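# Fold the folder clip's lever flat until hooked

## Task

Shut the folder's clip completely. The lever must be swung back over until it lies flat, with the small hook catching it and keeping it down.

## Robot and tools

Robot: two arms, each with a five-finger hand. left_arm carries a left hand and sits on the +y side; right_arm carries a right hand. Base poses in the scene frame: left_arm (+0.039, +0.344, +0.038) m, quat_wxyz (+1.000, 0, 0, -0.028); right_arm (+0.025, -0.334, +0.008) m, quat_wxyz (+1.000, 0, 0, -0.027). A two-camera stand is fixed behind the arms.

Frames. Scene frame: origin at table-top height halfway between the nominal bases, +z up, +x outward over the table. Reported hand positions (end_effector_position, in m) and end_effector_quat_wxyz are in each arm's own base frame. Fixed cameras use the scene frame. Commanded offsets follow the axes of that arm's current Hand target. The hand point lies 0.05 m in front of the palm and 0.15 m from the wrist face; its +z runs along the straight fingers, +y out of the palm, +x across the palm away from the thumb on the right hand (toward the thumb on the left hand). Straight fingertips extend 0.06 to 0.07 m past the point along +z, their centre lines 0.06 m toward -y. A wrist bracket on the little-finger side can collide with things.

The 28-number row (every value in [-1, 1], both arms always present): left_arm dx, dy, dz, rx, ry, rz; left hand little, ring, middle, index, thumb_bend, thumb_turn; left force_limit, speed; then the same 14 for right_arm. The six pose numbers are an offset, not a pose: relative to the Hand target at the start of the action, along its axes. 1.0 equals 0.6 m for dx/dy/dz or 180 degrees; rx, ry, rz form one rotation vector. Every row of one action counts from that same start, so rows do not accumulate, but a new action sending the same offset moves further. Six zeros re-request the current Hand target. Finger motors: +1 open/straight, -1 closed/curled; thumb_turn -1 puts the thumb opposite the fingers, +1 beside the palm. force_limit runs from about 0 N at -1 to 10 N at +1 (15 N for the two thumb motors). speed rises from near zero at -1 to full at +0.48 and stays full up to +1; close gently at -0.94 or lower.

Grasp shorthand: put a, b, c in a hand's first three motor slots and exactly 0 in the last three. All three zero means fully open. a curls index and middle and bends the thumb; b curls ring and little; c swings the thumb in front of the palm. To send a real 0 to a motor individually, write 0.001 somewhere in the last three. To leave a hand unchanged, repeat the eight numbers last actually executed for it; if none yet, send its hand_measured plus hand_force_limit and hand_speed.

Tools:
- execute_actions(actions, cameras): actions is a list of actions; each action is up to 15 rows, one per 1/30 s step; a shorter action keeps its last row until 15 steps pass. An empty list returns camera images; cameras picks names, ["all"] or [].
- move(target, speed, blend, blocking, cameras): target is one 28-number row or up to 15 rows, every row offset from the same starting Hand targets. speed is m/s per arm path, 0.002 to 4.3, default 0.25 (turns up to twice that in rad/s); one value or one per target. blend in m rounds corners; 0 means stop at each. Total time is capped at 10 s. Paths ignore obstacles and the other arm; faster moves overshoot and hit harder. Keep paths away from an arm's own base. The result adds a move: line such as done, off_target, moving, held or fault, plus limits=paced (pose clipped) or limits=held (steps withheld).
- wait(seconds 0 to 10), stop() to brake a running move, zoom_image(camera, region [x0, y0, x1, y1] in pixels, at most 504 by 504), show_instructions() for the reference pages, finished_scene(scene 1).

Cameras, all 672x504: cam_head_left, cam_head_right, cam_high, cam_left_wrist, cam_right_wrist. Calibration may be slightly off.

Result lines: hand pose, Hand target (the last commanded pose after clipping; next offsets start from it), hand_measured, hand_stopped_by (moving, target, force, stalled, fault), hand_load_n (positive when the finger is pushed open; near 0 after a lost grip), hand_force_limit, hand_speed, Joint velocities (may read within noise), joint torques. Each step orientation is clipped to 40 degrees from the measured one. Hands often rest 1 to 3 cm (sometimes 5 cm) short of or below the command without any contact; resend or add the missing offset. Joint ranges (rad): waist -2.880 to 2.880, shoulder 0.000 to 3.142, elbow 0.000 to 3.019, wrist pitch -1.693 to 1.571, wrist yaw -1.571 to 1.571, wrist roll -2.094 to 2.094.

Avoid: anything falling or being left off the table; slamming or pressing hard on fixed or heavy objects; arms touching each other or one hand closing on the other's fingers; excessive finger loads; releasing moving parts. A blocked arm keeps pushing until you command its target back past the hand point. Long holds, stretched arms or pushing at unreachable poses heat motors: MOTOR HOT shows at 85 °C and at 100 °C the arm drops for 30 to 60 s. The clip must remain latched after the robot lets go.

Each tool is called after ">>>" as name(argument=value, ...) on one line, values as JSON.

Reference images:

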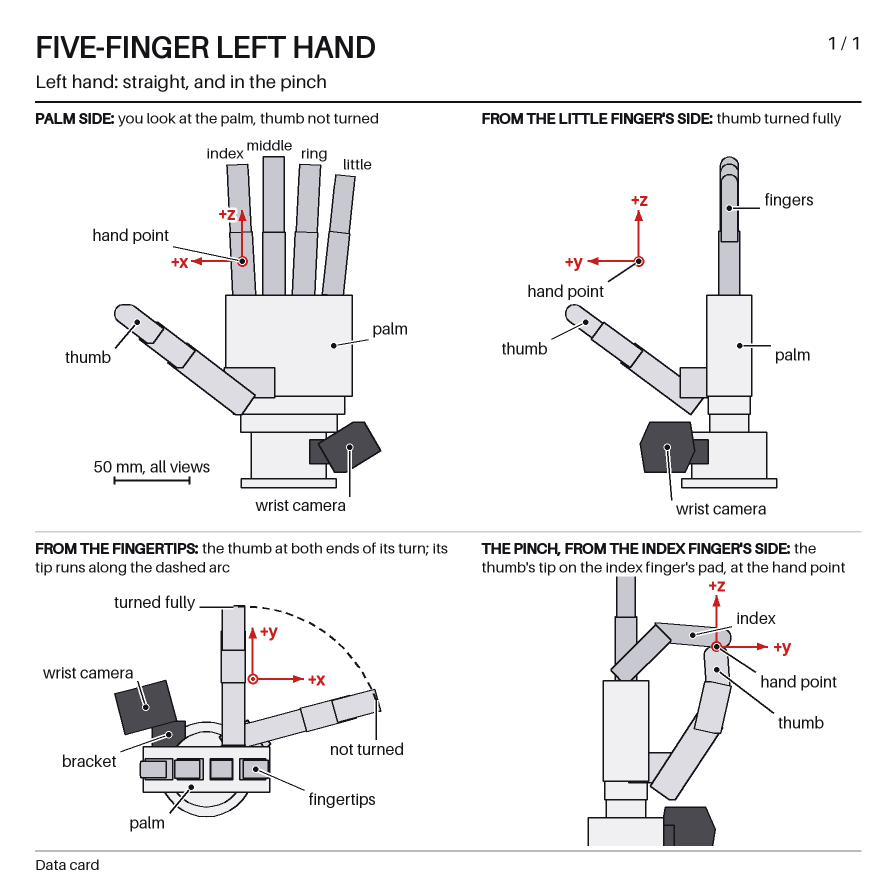

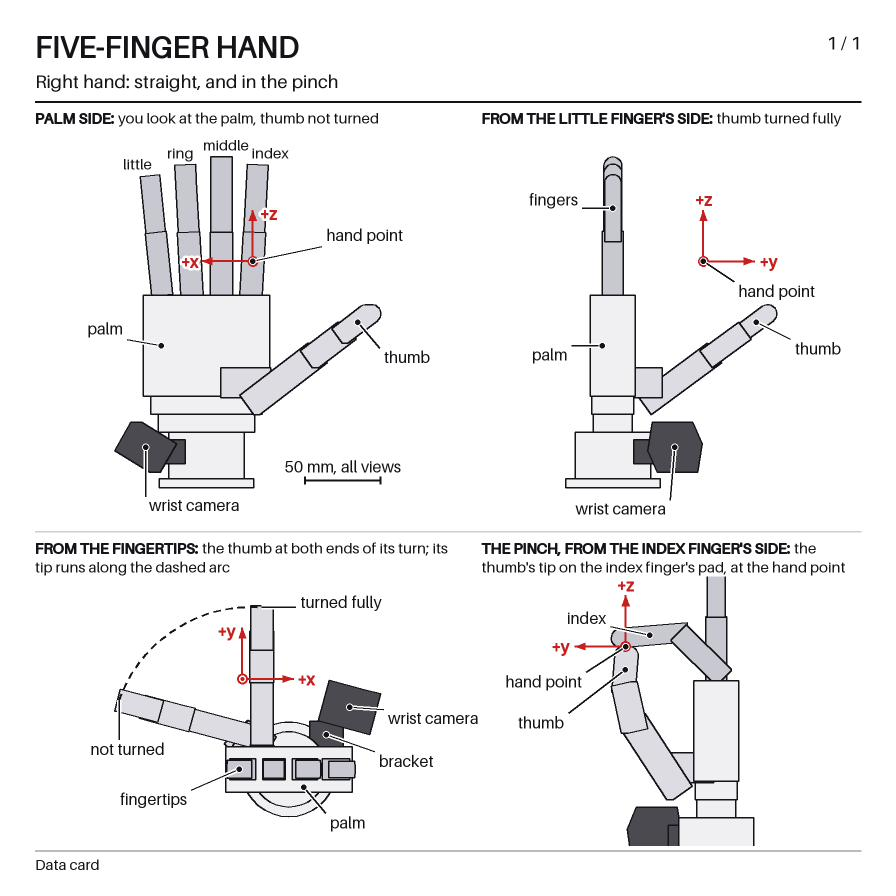

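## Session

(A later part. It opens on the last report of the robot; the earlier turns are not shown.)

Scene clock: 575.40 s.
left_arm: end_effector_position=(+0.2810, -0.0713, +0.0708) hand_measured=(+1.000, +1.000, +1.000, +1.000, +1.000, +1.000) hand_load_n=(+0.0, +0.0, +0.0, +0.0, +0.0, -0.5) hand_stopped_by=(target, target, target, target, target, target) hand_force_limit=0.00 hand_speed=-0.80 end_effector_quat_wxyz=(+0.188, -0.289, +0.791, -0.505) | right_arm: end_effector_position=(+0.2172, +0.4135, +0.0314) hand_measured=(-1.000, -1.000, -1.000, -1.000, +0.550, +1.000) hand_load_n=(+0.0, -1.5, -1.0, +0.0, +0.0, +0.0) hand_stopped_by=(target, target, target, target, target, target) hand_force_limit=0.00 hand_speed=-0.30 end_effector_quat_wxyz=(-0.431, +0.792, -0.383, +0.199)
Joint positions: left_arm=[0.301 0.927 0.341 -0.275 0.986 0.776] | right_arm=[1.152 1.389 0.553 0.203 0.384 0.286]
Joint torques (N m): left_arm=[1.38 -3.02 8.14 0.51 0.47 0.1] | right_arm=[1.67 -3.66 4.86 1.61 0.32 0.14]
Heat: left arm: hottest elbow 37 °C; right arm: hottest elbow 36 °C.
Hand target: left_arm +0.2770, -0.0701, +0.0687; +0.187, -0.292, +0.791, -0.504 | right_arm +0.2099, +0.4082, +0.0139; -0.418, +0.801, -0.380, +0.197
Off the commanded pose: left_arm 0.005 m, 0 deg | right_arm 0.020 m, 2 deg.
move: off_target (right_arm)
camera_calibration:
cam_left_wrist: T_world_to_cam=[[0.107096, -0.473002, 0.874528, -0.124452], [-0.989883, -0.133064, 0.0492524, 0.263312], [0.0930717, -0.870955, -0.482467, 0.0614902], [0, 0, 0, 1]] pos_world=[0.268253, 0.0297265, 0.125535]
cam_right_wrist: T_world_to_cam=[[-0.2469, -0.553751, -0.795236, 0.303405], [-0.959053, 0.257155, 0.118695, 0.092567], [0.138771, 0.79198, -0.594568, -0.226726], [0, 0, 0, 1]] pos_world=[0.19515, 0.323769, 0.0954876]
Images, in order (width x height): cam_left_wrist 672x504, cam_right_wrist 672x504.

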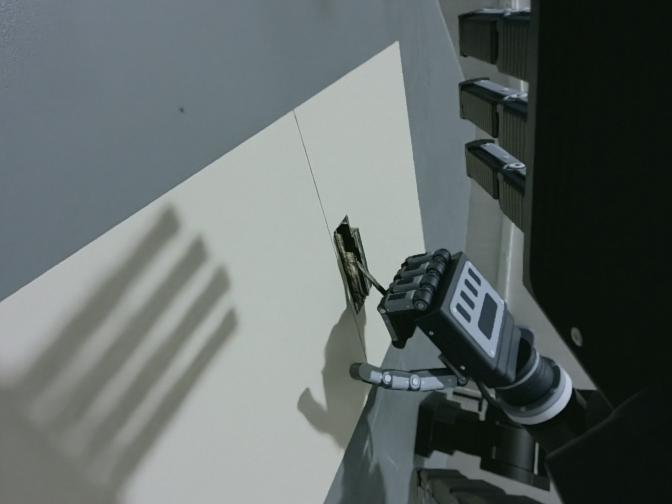

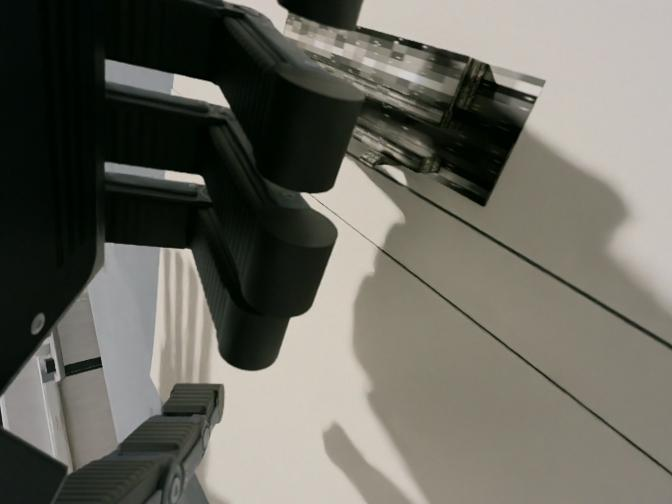

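>>> move(target=[0,0,0,0,0,0,1,1,1,1,1,1,0,-0.8,0,0.0302,0.009,0,0,0,-1,-1,-1,-1,0.55,1,0,-0.3], speed=0.05, cameras=["cam_left_wrist", "cam_right_wrist"])

>>> zoom_image(camera="cam_left_wrist", region=[310, 180, 510, 380])

>>> zoom_image(camera="cam_right_wrist", region=[220, 30, 500, 230])

Scene clock: 583.70 s.
left_arm: end_effector_position=(+0.2810, -0.0713, +0.0708) hand_measured=(+1.000, +1.000, +1.000, +1.000, +1.000, +1.000) hand_load_n=(-0.5, +0.0, +0.0, +0.0, +0.0, -0.5) hand_stopped_by=(target, target, target, target, target, target) hand_force_limit=0.00 hand_speed=-0.80 end_effector_quat_wxyz=(+0.188, -0.289, +0.791, -0.505) | right_arm: end_effector_position=(+0.2137, +0.4111, +0.0150) hand_measured=(-1.000, -1.000, -1.000, -1.000, +0.550, +1.000) hand_load_n=(+0.0, -2.0, -0.5, +0.0, +0.0, +0.0) hand_stopped_by=(target, target, target, target, target, target) hand_force_limit=0.00 hand_speed=-0.30 end_effector_quat_wxyz=(-0.433, +0.792, -0.381, +0.201)
Joint positions: left_arm=[0.301 0.927 0.341 -0.275 0.986 0.776] | right_arm=[1.16 1.43 0.524 0.276 0.392 0.286]
Joint torques (N m): left_arm=[1.26 -2.9 8.18 0.54 0.47 0.1] | right_arm=[1.79 -3.43 4.4 1.63 0.3 0.18]
Heat: left arm: hottest elbow 37 °C; right arm: hottest elbow 36 °C.
Hand target: left_arm +0.2770, -0.0701, +0.0687; +0.187, -0.292, +0.791, -0.504 | right_arm +0.2053, +0.4043, -0.0041; -0.418, +0.801, -0.380, +0.197
Off the commanded pose: left_arm 0.005 m, 0 deg | right_arm 0.022 m, 2 deg.
move: off_target (right_arm)
camera_calibration:
cam_left_wrist: T_world_to_cam=[[0.107096, -0.473002, 0.874528, -0.124452], [-0.989883, -0.133064, 0.0492524, 0.263312], [0.0930717, -0.870955, -0.482467, 0.0614902], [0, 0, 0, 1]] pos_world=[0.268253, 0.0297265, 0.125535]
cam_right_wrist: T_world_to_cam=[[-0.241412, -0.552824, -0.797563, 0.28674], [-0.960173, 0.25521, 0.113735, 0.0928583], [0.140671, 0.793255, -0.592417, -0.235044], [0, 0, 0, 1]] pos_world=[0.191446, 0.321268, 0.0788881]
Images, in order (width x height): cam_left_wrist 672x504, cam_right_wrist 672x504.

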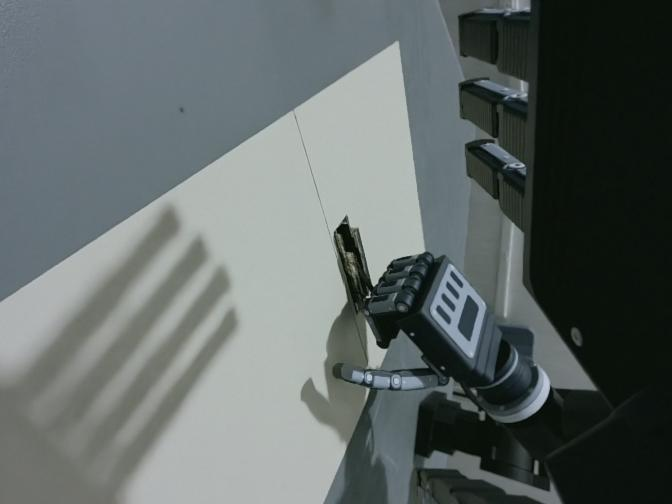

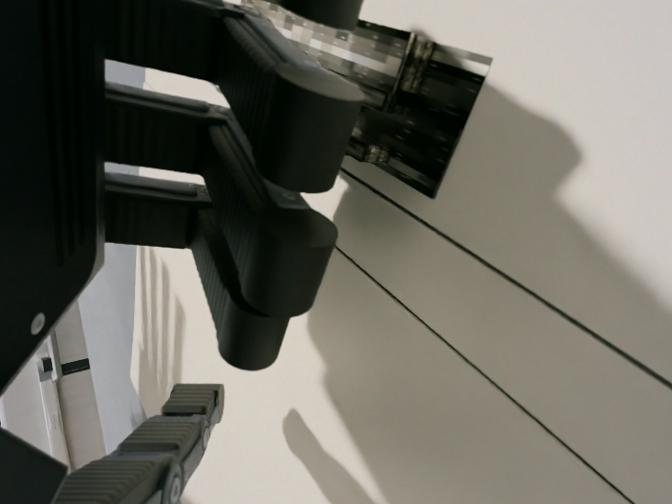

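Scaled by 2.520 from the camera's 672x504 image, which has a finer 960x720 frame.

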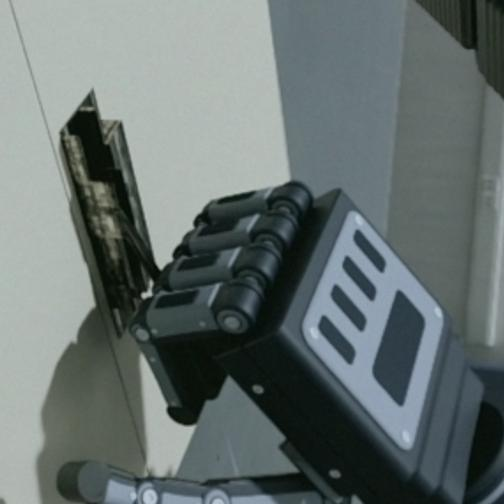

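Scaled by 1.800 from the camera's 672x504 image, which has a finer 960x720 frame.

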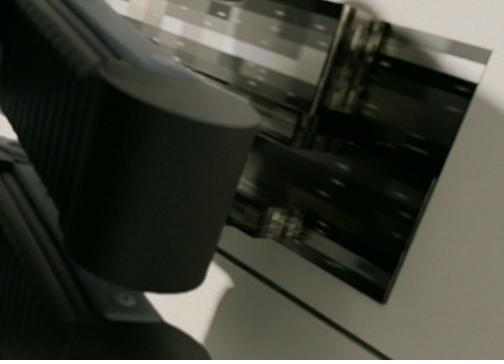

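>>> move(target=[0,0,0,0,0,0,1,1,1,1,1,1,0,-0.8,0,0.0325,0.0118,0,0,0,-1,-1,-1,-1,0.55,1,0,-0.3], speed=0.05, cameras=["cam_left_wrist", "cam_right_wrist"])

>>> zoom_image(camera="cam_left_wrist", region=[310, 180, 510, 380])

>>> zoom_image(camera="cam_right_wrist", region=[220, 0, 500, 200])

Scene clock: 589.87 s.
left_arm: end_effector_position=(+0.2810, -0.0713, +0.0708) hand_measured=(+1.000, +1.000, +1.000, +1.000, +1.000, +1.000) hand_load_n=(+0.0, +0.0, +0.0, +0.0, +0.0, -0.5) hand_stopped_by=(target, target, target, target, target, target) hand_force_limit=0.00 hand_speed=-0.80 end_effector_quat_wxyz=(+0.188, -0.289, +0.791, -0.505) | right_arm: end_effector_position=(+0.2137, +0.4133, +0.0048) hand_measured=(-1.000, -1.000, -1.000, -1.000, +0.550, +1.000) hand_load_n=(+0.0, -2.5, -0.5, +0.0, +0.0, +0.0) hand_stopped_by=(target, target, target, target, target, target) hand_force_limit=0.00 hand_speed=-0.30 end_effector_quat_wxyz=(-0.445, +0.785, -0.381, +0.203)
Joint positions: left_arm=[0.301 0.927 0.341 -0.275 0.986 0.776] | right_arm=[1.166 1.473 0.504 0.367 0.401 0.286]
Joint torques (N m): left_arm=[1.44 -3.08 8.17 0.53 0.47 0.11] | right_arm=[1.61 -2.96 3.44 1.06 0.13 0.23]
Heat: left arm: hottest elbow 37 °C; right arm: hottest elbow 35 °C.
Hand target: left_arm +0.2770, -0.0701, +0.0687; +0.187, -0.292, +0.791, -0.504 | right_arm +0.2011, +0.4010, -0.0240; -0.418, +0.801, -0.380, +0.197
Off the commanded pose: left_arm 0.005 m, 0 deg | right_arm 0.034 m, 4 deg.
move: off_target (right_arm)
camera_calibration:
cam_left_wrist: T_world_to_cam=[[0.107096, -0.473002, 0.874528, -0.124452], [-0.989883, -0.133064, 0.0492524, 0.263312], [0.0930717, -0.870955, -0.482467, 0.0614902], [0, 0, 0, 1]] pos_world=[0.268253, 0.0297265, 0.125535]
cam_right_wrist: T_world_to_cam=[[-0.229715, -0.53445, -0.813384, 0.269765], [-0.9614, 0.254666, 0.104183, 0.0940663], [0.151461, 0.80592, -0.572322, -0.250437], [0, 0, 0, 1]] pos_world=[0.190336, 0.322053, 0.0662923]
Images, in order (width x height): cam_left_wrist 672x504, cam_right_wrist 672x504.

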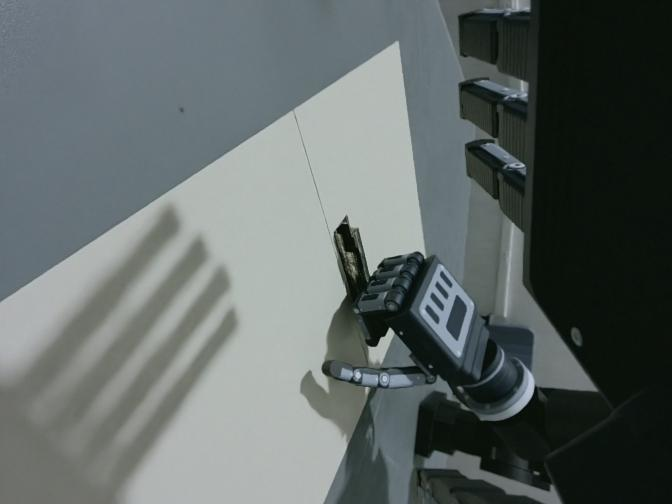

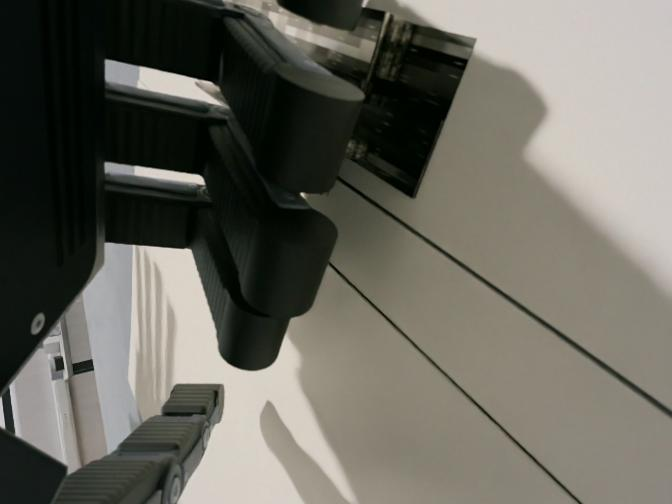

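Scaled by 2.520 from the camera's 672x504 image, which has a finer 960x720 frame.

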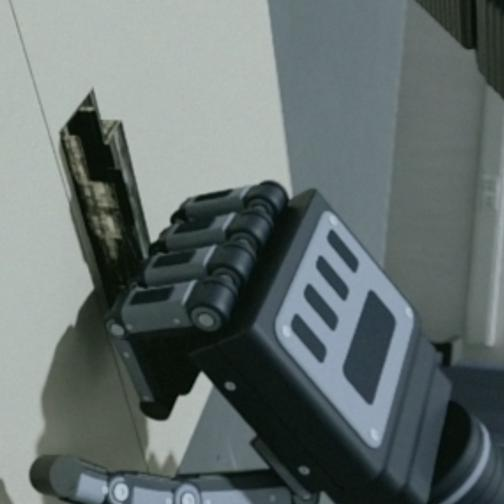

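Scaled by 1.800 from the camera's 672x504 image, which has a finer 960x720 frame.

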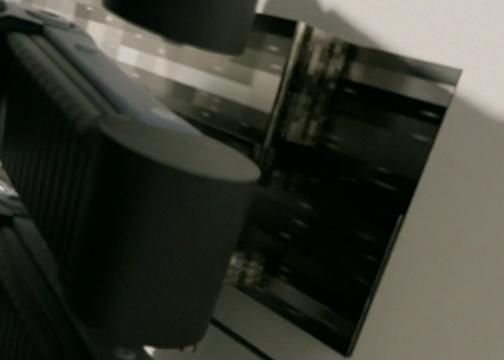

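>>> wait(seconds=0.1, cameras=["cam_head_left", "cam_head_right", "cam_high", "cam_right_wrist"])

>>> zoom_image(camera="cam_head_left", region=[270, 270, 370, 360])

>>> zoom_image(camera="cam_head_right", region=[270, 270, 370, 360])

>>> zoom_image(camera="cam_right_wrist", region=[100, 0, 500, 280])

>>> zoom_image(camera="cam_high", region=[390, 220, 500, 320])

Scene clock: 602.40 s.
left_arm: end_effector_position=(+0.2810, -0.0713, +0.0708) hand_measured=(+1.000, +1.000, +1.000, +1.000, +1.000, +1.000) hand_load_n=(+0.0, +0.0, +0.0, +0.0, +0.0, +0.0) hand_stopped_by=(target, target, target, target, target, target) hand_force_limit=0.00 hand_speed=-0.80 end_effector_quat_wxyz=(+0.188, -0.289, +0.791, -0.505) | right_arm: end_effector_position=(+0.2137, +0.4133, +0.0048) hand_measured=(-1.000, -1.000, -1.000, -1.000, +0.550, +1.000) hand_load_n=(+0.0, -2.5, -1.0, +0.0, +0.0, +0.0) hand_stopped_by=(target, target, target, target, target, target) hand_force_limit=0.00 hand_speed=-0.30 end_effector_quat_wxyz=(-0.445, +0.785, -0.381, +0.203)
Joint positions: left_arm=[0.301 0.927 0.341 -0.275 0.986 0.776] | right_arm=[1.166 1.473 0.504 0.367 0.401 0.286]
Joint torques (N m): left_arm=[1.32 -2.96 8.17 0.51 0.47 0.1] | right_arm=[2.02 -2.78 3.4 1.2 0.13 0.23]
Heat: left arm: hottest elbow 37 °C; right arm: hottest elbow 35 °C.
Hand target: left_arm +0.2770, -0.0701, +0.0687; +0.187, -0.292, +0.791, -0.504 | right_arm +0.2011, +0.4010, -0.0240; -0.418, +0.801, -0.380, +0.197
Off the commanded pose: left_arm 0.005 m, 0 deg | right_arm 0.034 m, 4 deg.
wait: 0.10 s; at rest from the start
camera_calibration:
cam_right_wrist: T_world_to_cam=[[-0.229715, -0.53445, -0.813384, 0.269765], [-0.9614, 0.254666, 0.104183, 0.0940663], [0.151461, 0.80592, -0.572322, -0.250437], [0, 0, 0, 1]] pos_world=[0.190336, 0.322053, 0.0662923]
Images, in order (width x height): cam_head_left 672x504, cam_head_right 672x504, cam_high 672x504, cam_right_wrist 672x504.

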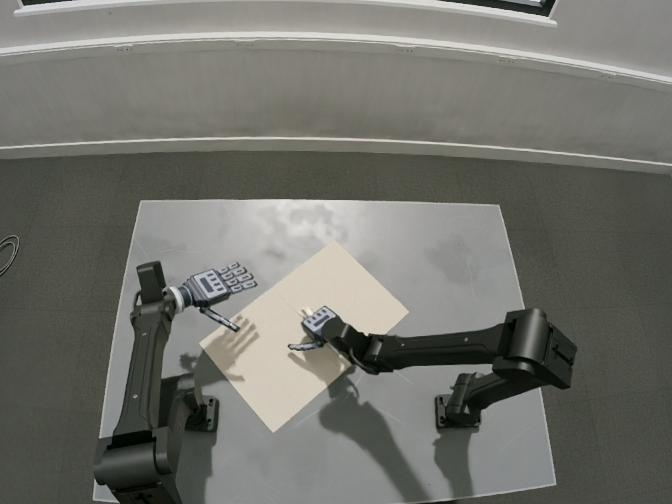

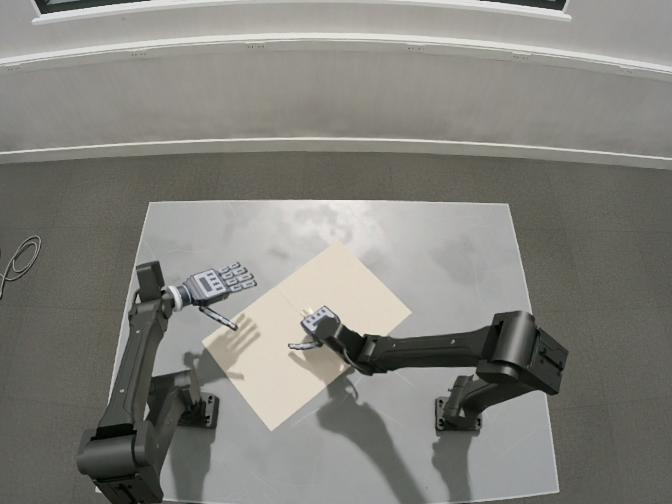

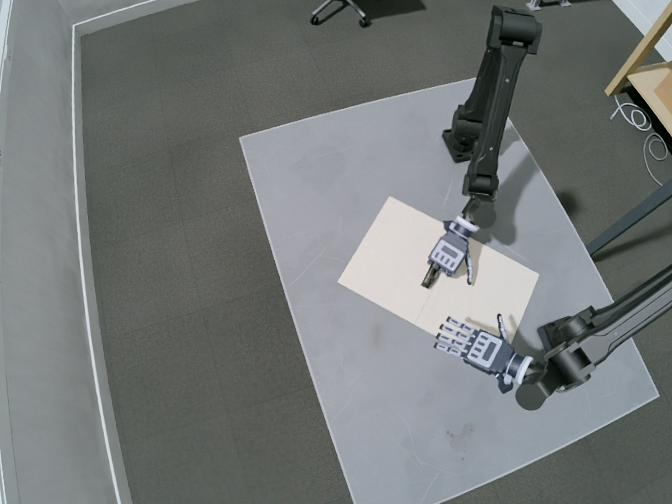

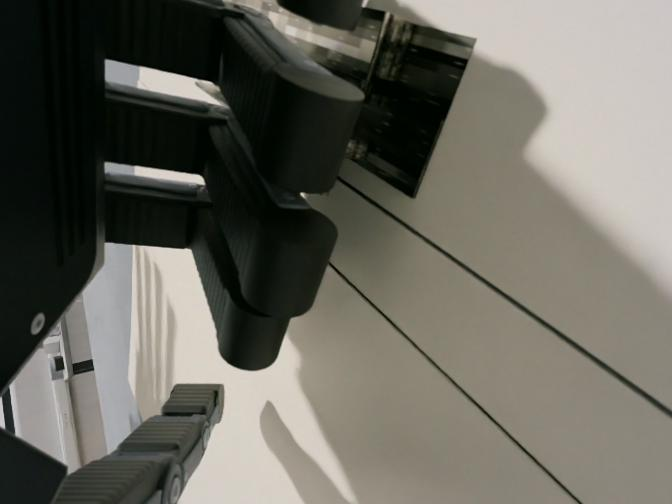

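Scaled by 5.040 from the camera's 672x504 image, which has a finer 960x720 frame.

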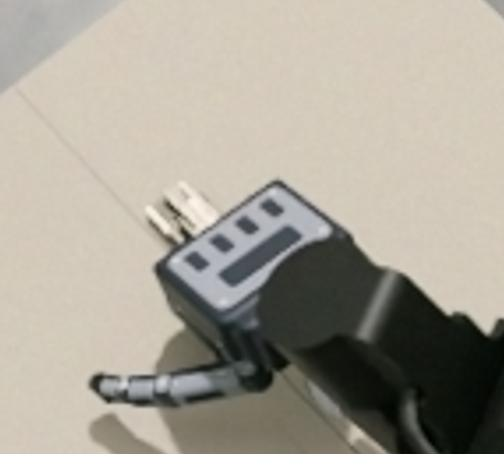

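Scaled by 5.040 from the camera's 672x504 image, which has a finer 960x720 frame.

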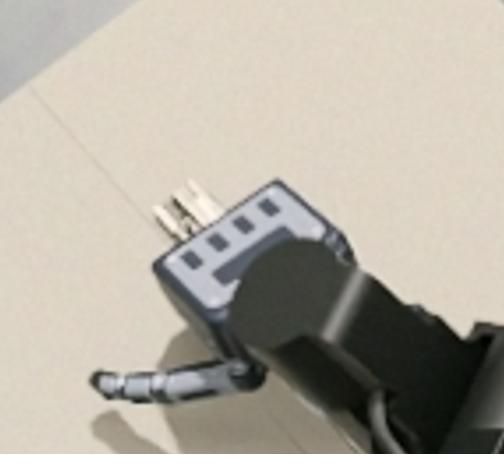

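Scaled by 1.260 from the camera's 672x504 image, which has a finer 960x720 frame.

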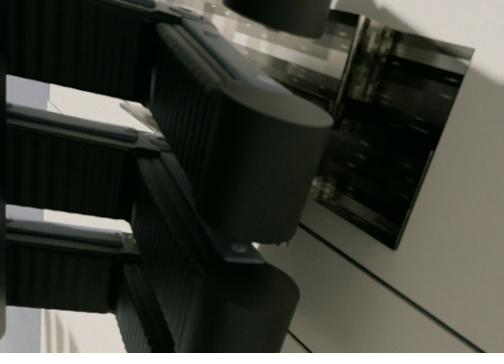

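Scaled by 4.582 from the camera's 672x504 image, which has a finer 960x720 frame.

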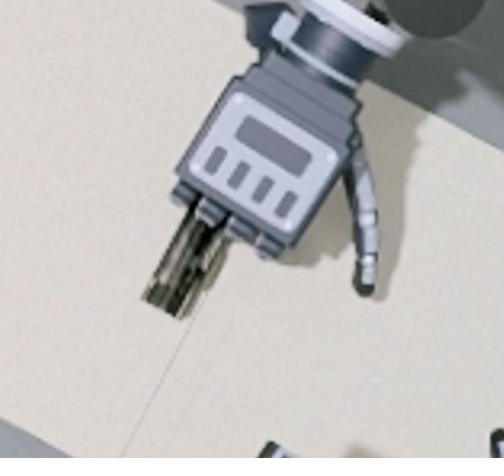

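>>> move(target=[[0,0,0,0,0,0,1,1,1,1,1,1,0,-0.8,-0.0025,-0.0852,-0.0238,0,0,0,-1,-1,-1,-1,0.55,1,0,-0.3],[0,0,0,0,0,0,1,1,1,1,1,1,0,-0.8,0.0063,-0.059,-0.061,0,0,0,-1,-1,-1,-1,0.55,1,0,-0.3]], speed=0.08, cameras=["cam_left_wrist", "cam_right_wrist"])

>>> zoom_image(camera="cam_left_wrist", region=[310, 190, 490, 390])

>>> zoom_image(camera="cam_right_wrist", region=[100, 0, 500, 280])

Scene clock: 648.47 s.
left_arm: end_effector_position=(+0.2810, -0.0713, +0.0708) hand_measured=(+1.000, +1.000, +1.000, +1.000, +1.000, +1.000) hand_load_n=(+0.0, +0.0, +0.0, +0.0, +0.0, -0.5) hand_stopped_by=(target, target, target, target, target, target) hand_force_limit=0.00 hand_speed=-0.80 end_effector_quat_wxyz=(+0.188, -0.289, +0.791, -0.505) | right_arm: end_effector_position=(+0.2036, +0.3976, +0.0289) hand_measured=(-1.000, -1.000, -1.000, -1.000, +0.550, +1.000) hand_load_n=(+0.0, -0.5, +0.0, +0.0, -0.5, +0.0) hand_stopped_by=(target, target, target, target, target, target) hand_force_limit=0.00 hand_speed=-0.30 end_effector_quat_wxyz=(-0.423, +0.799, -0.378, +0.202)
Joint positions: left_arm=[0.301 0.927 0.341 -0.275 0.986 0.776] | right_arm=[1.171 1.343 0.513 0.175 0.398 0.286]
Joint torques (N m): left_arm=[1.26 -3.02 8.16 0.53 0.47 0.11] | right_arm=[1.79 -5.42 4.94 0.73 0.4 0.25]
Heat: left arm: hottest elbow 37 °C; right arm: hottest elbow 34 °C.
Hand target: left_arm +0.2770, -0.0701, +0.0687; +0.187, -0.292, +0.791, -0.504 | right_arm +0.1960, +0.3920, +0.0260; -0.418, +0.801, -0.380, +0.197
Off the commanded pose: left_arm 0.005 m, 0 deg | right_arm 0.010 m, 1 deg.
move: done
camera_calibration:
cam_left_wrist: T_world_to_cam=[[0.107096, -0.473002, 0.874528, -0.124452], [-0.989883, -0.133064, 0.0492524, 0.263312], [0.0930717, -0.870955, -0.482467, 0.0614902], [0, 0, 0, 1]] pos_world=[0.268253, 0.0297265, 0.125535]
cam_right_wrist: T_world_to_cam=[[-0.24288, -0.573853, -0.782113, 0.296082], [-0.961048, 0.25197, 0.113571, 0.0865424], [0.131896, 0.779233, -0.612699, -0.206721], [0, 0, 0, 1]] pos_world=[0.18235, 0.309185, 0.0950835]
Images, in order (width x height): cam_left_wrist 672x504, cam_right_wrist 672x504.

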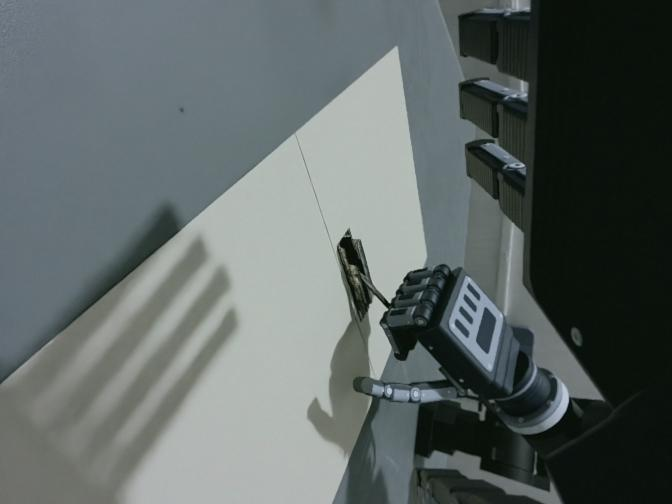

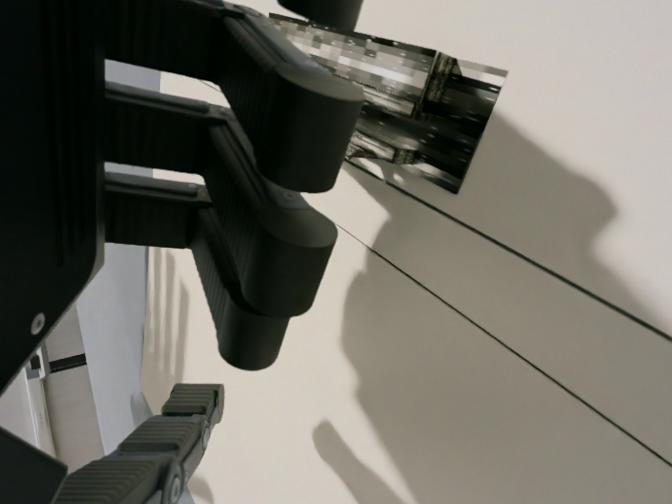

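Scaled by 2.520 from the camera's 672x504 image, which has a finer 960x720 frame.

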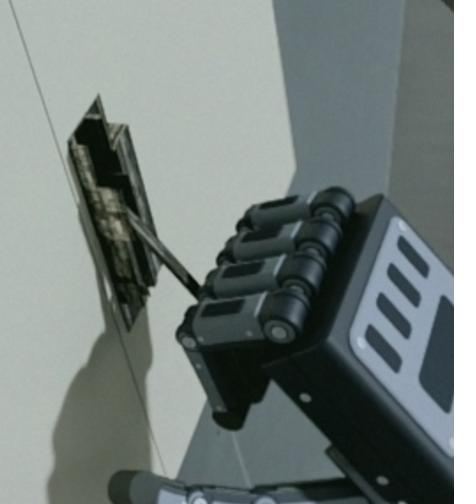

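Scaled by 1.260 from the camera's 672x504 image, which has a finer 960x720 frame.

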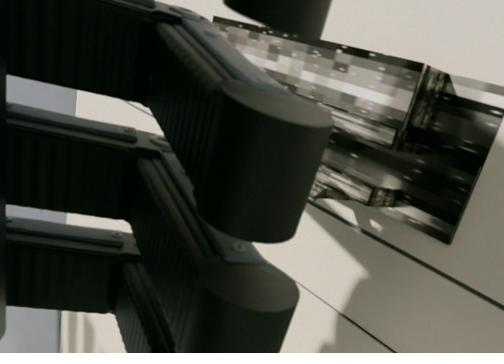

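>>> move(target=[0,0,0,0,0,0,1,1,1,1,1,1,0,-0.8,0.002,-0.0855,-0.0437,0,0,0,-1,-1,-1,-1,0.55,1,0,-0.3], speed=0.08, cameras=["cam_left_wrist", "cam_right_wrist"])

>>> zoom_image(camera="cam_left_wrist", region=[310, 190, 490, 390])

>>> zoom_image(camera="cam_right_wrist", region=[250, 0, 550, 240])

Scene clock: 677.53 s.
left_arm: end_effector_position=(+0.2810, -0.0713, +0.0708) hand_measured=(+1.000, +1.000, +1.000, +1.000, +1.000, +1.000) hand_load_n=(+0.0, +0.0, +0.0, +0.0, +0.0, -0.5) hand_stopped_by=(target, target, target, target, target, target) hand_force_limit=0.00 hand_speed=-0.80 end_effector_quat_wxyz=(+0.188, -0.289, +0.791, -0.505) | right_arm: end_effector_position=(+0.1925, +0.3755, +0.0534) hand_measured=(-1.000, -1.000, -1.000, -1.000, +0.550, +1.000) hand_load_n=(+0.0, +0.0, +0.0, +0.0, +0.0, -0.5) hand_stopped_by=(target, target, target, target, target, target) hand_force_limit=0.00 hand_speed=-0.30 end_effector_quat_wxyz=(-0.391, +0.816, -0.375, +0.199)
Joint positions: left_arm=[0.301 0.927 0.341 -0.275 0.986 0.776] | right_arm=[1.171 1.211 0.537 -0.052 0.39 0.286]
Joint torques (N m): left_arm=[1.38 -3.02 8.16 0.53 0.47 0.1] | right_arm=[0.62 -5.19 11.17 1.03 0.27 0.15]
Heat: left arm: hottest elbow 38 °C; right arm: hottest elbow 34 °C.
Hand target: left_arm +0.2770, -0.0701, +0.0687; +0.187, -0.292, +0.791, -0.504 | right_arm +0.2029, +0.3958, +0.0828; -0.417, +0.801, -0.380, +0.197
Off the commanded pose: left_arm 0.005 m, 0 deg | right_arm 0.038 m, 4 deg.
move: off_target (right_arm)
camera_calibration:
cam_left_wrist: T_world_to_cam=[[0.107096, -0.473002, 0.874528, -0.124452], [-0.989883, -0.133064, 0.0492524, 0.263312], [0.0930717, -0.870955, -0.482467, 0.0614902], [0, 0, 0, 1]] pos_world=[0.268253, 0.0297265, 0.125535]
cam_right_wrist: T_world_to_cam=[[-0.264065, -0.624277, -0.73522, 0.320428], [-0.958677, 0.253556, 0.129028, 0.0767307], [0.10587, 0.73891, -0.665435, -0.150152], [0, 0, 0, 1]] pos_world=[0.174071, 0.291529, 0.125768]
Images, in order (width x height): cam_left_wrist 672x504, cam_right_wrist 672x504.

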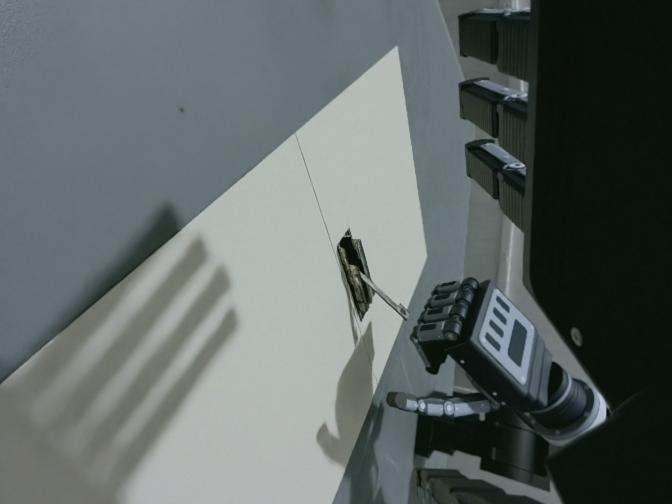

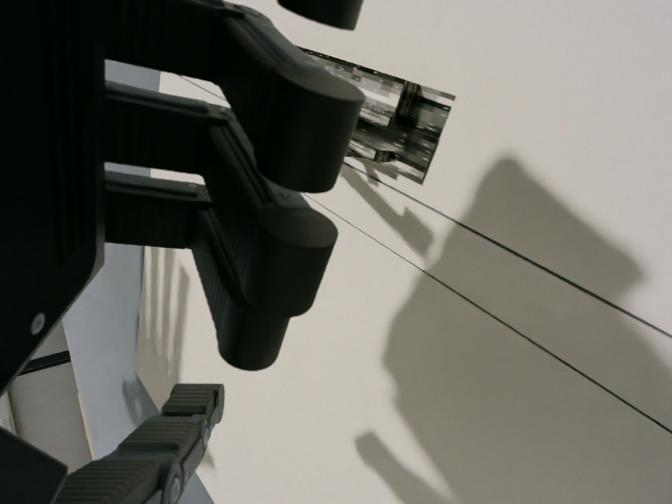

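Scaled by 2.520 from the camera's 672x504 image, which has a finer 960x720 frame.

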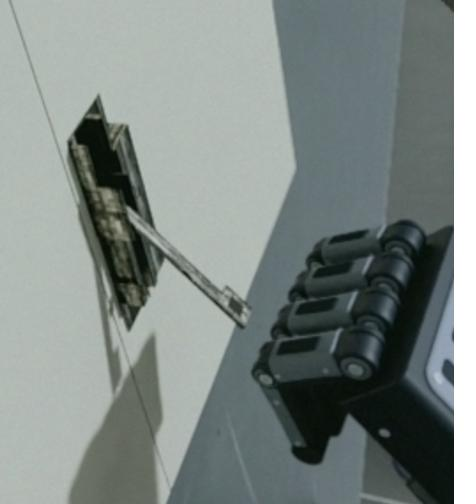

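Scaled by 1.680 from the camera's 672x504 image, which has a finer 960x720 frame.

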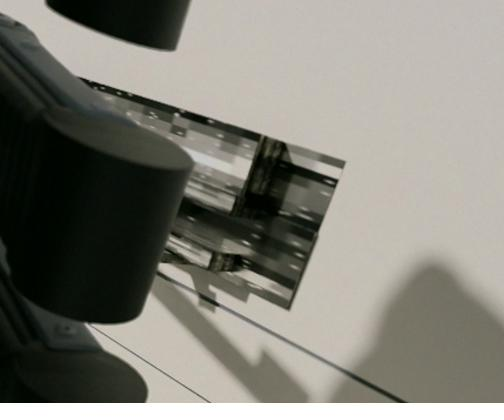

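>>> move(target=[[0,0,0,0,0,0,1,1,1,1,1,1,0,-0.8,-0.0012,-0.075,-0.0382,0,0,0,-1,-1,-1,-1,0.55,1,0,-0.3],[0,0,0,0,0,0,1,1,1,1,1,1,0,-0.8,-0.0045,0.0285,0.0257,0,0,0,-1,-1,-1,-1,0.55,1,0,-0.3]], speed=[0.15, 0.08], cameras=["cam_left_wrist", "cam_right_wrist"])

>>> zoom_image(camera="cam_left_wrist", region=[310, 190, 490, 390])

>>> zoom_image(camera="cam_right_wrist", region=[250, 0, 550, 240])

Scene clock: 697.17 s.
left_arm: end_effector_position=(+0.2810, -0.0713, +0.0708) hand_measured=(+1.000, +1.000, +1.000, +1.000, +1.000, +1.000) hand_load_n=(+0.0, +0.0, +0.0, +0.0, +0.0, -0.5) hand_stopped_by=(target, target, target, target, target, target) hand_force_limit=0.00 hand_speed=-0.80 end_effector_quat_wxyz=(+0.188, -0.289, +0.791, -0.505) | right_arm: end_effector_position=(+0.2042, +0.3982, +0.0647) hand_measured=(-1.000, -1.000, -1.000, -1.000, +0.550, +1.000) hand_load_n=(+0.0, +0.0, +0.0, +0.0, +0.0, +0.0) hand_stopped_by=(target, target, target, target, target, target) hand_force_limit=0.00 hand_speed=-0.30 end_effector_quat_wxyz=(-0.416, +0.803, -0.378, +0.198)
Joint positions: left_arm=[0.301 0.927 0.341 -0.275 0.986 0.776] | right_arm=[1.166 1.249 0.571 0.008 0.387 0.286]
Joint torques (N m): left_arm=[1.38 -3.08 8.18 0.5 0.47 0.1] | right_arm=[1.08 -3.49 6.43 2.14 0.49 0.19]
Heat: left arm: hottest elbow 38 °C; right arm: hottest elbow 39 °C.
Hand target: left_arm +0.2770, -0.0701, +0.0687; +0.187, -0.292, +0.791, -0.504 | right_arm +0.2034, +0.3997, +0.0600; -0.417, +0.801, -0.380, +0.197
Off the commanded pose: left_arm 0.005 m, 0 deg | right_arm 0.005 m, 0 deg.
move: done
camera_calibration:
cam_left_wrist: T_world_to_cam=[[0.107096, -0.473002, 0.874528, -0.124452], [-0.989883, -0.133064, 0.0492524, 0.263312], [0.0930717, -0.870955, -0.482467, 0.0614902], [0, 0, 0, 1]] pos_world=[0.268253, 0.0297265, 0.125535]
cam_right_wrist: T_world_to_cam=[[-0.250447, -0.583474, -0.772551, 0.329436], [-0.960409, 0.250318, 0.122293, 0.0828583], [0.122029, 0.772592, -0.623065, -0.180065], [0, 0, 0, 1]] pos_world=[0.184057, 0.310593, 0.132181]
Images, in order (width x height): cam_left_wrist 672x504, cam_right_wrist 672x504.

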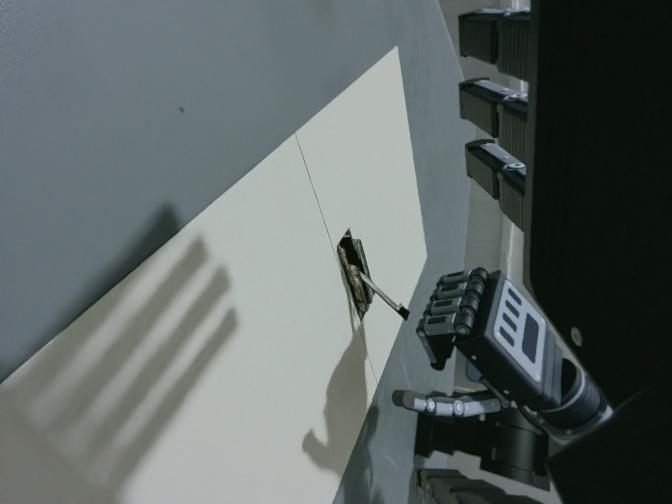

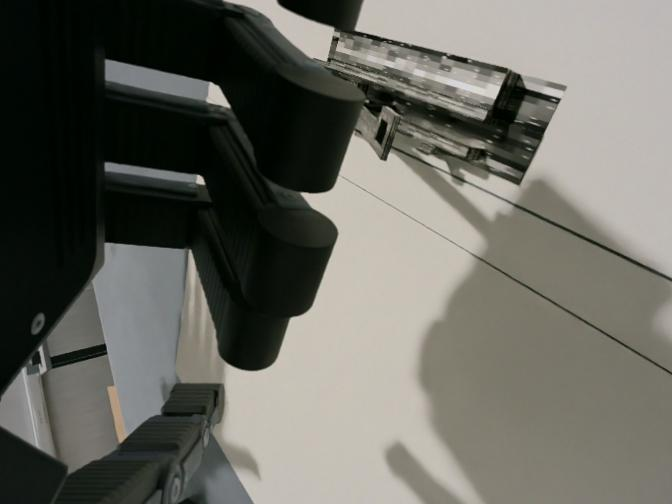

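Scaled by 2.520 from the camera's 672x504 image, which has a finer 960x720 frame.

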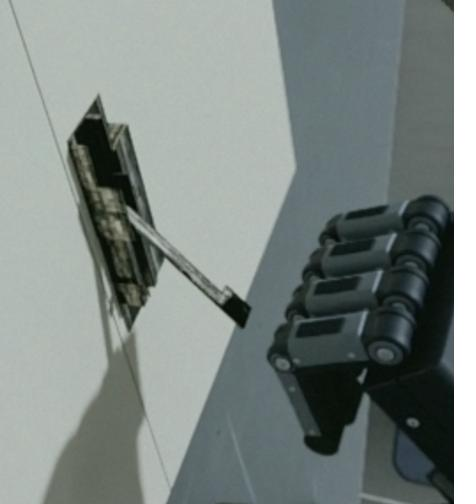

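Scaled by 1.680 from the camera's 672x504 image, which has a finer 960x720 frame.

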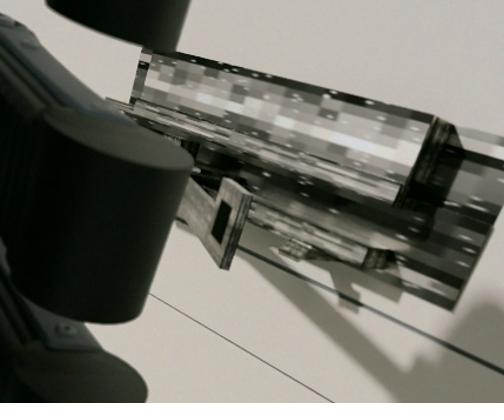

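>>> move(target=[[0,0,0,0,0,0,1,1,1,1,1,1,0,-0.8,0.0125,0.0307,0.0143,0,0,0,-1,-1,-1,-1,0.55,1,0,-0.3],[0,0,0,0,0,0,1,1,1,1,1,1,0,-0.8,0.0138,0.0743,0.0247,0,0,0,-1,-1,-1,-1,0.55,1,0,-0.3],[0,0,0,0,0,0,1,1,1,1,1,1,0,-0.8,0.0152,0.1153,0.0328,0,0,0,-1,-1,-1,-1,0.55,1,0,-0.3]], speed=[0.06, 0.04, 0.04], blend=[0.008, 0.008, 0], cameras=["cam_left_wrist", "cam_right_wrist"])

>>> zoom_image(camera="cam_left_wrist", region=[310, 190, 490, 390])

>>> zoom_image(camera="cam_right_wrist", region=[200, 0, 500, 240])

Scene clock: 732.87 s.
left_arm: end_effector_position=(+0.2810, -0.0713, +0.0708) hand_measured=(+1.000, +1.000, +1.000, +1.000, +1.000, +1.000) hand_load_n=(+0.0, +0.0, +0.0, +0.0, +0.0, -0.5) hand_stopped_by=(target, target, target, target, target, target) hand_force_limit=0.00 hand_speed=-0.80 end_effector_quat_wxyz=(+0.188, -0.289, +0.791, -0.505) | right_arm: end_effector_position=(+0.1985, +0.3870, +0.0120) hand_measured=(-1.000, -1.000, -1.000, -1.000, +0.550, +1.000) hand_load_n=(+0.0, -1.5, -1.0, +0.0, +0.0, +0.0) hand_stopped_by=(target, target, target, target, target, target) hand_force_limit=0.00 hand_speed=-0.30 end_effector_quat_wxyz=(-0.436, +0.792, -0.378, +0.201)
Joint positions: left_arm=[0.301 0.927 0.341 -0.275 0.986 0.776] | right_arm=[1.172 1.368 0.445 0.297 0.397 0.286]
Joint torques (N m): left_arm=[1.38 -2.96 8.18 0.5 0.47 0.1] | right_arm=[1.49 -2.96 4.12 1.51 0.38 0.23]
Heat: left arm: hottest elbow 38 °C; right arm: hottest elbow 38 °C.
Hand target: left_arm +0.2770, -0.0701, +0.0687; +0.187, -0.292, +0.791, -0.504 | right_arm +0.1909, +0.3778, -0.0080; -0.417, +0.801, -0.380, +0.197
Off the commanded pose: left_arm 0.005 m, 0 deg | right_arm 0.023 m, 2 deg.
move: off_target (right_arm)
camera_calibration:
cam_left_wrist: T_world_to_cam=[[0.107096, -0.473002, 0.874528, -0.124452], [-0.989883, -0.133064, 0.0492524, 0.263312], [0.0930717, -0.870955, -0.482467, 0.0614902], [0, 0, 0, 1]] pos_world=[0.268253, 0.0297265, 0.125535]
cam_right_wrist: T_world_to_cam=[[-0.233324, -0.552997, -0.799847, 0.26584], [-0.962697, 0.247272, 0.10987, 0.0883406], [0.137022, 0.795645, -0.590062, -0.215802], [0, 0, 0, 1]] pos_world=[0.176642, 0.296867, 0.0755887]
Images, in order (width x height): cam_left_wrist 672x504, cam_right_wrist 672x504.

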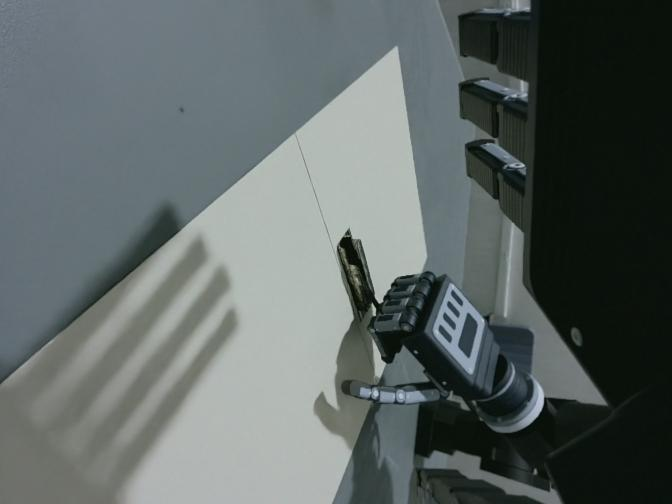

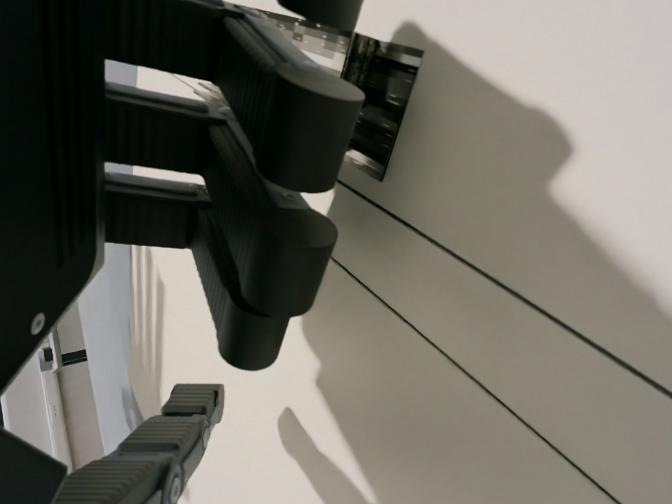

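Scaled by 2.520 from the camera's 672x504 image, which has a finer 960x720 frame.

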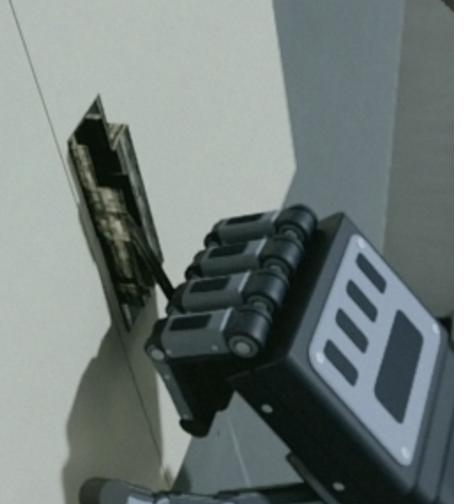

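Scaled by 1.680 from the camera's 672x504 image, which has a finer 960x720 frame.

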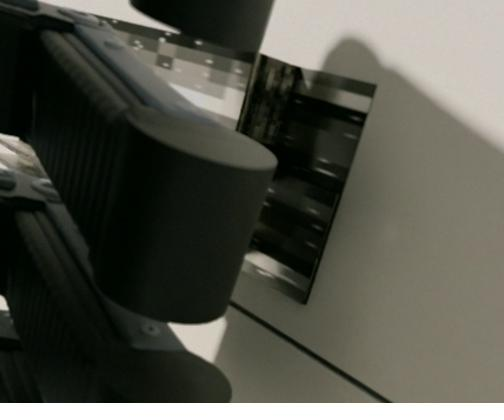

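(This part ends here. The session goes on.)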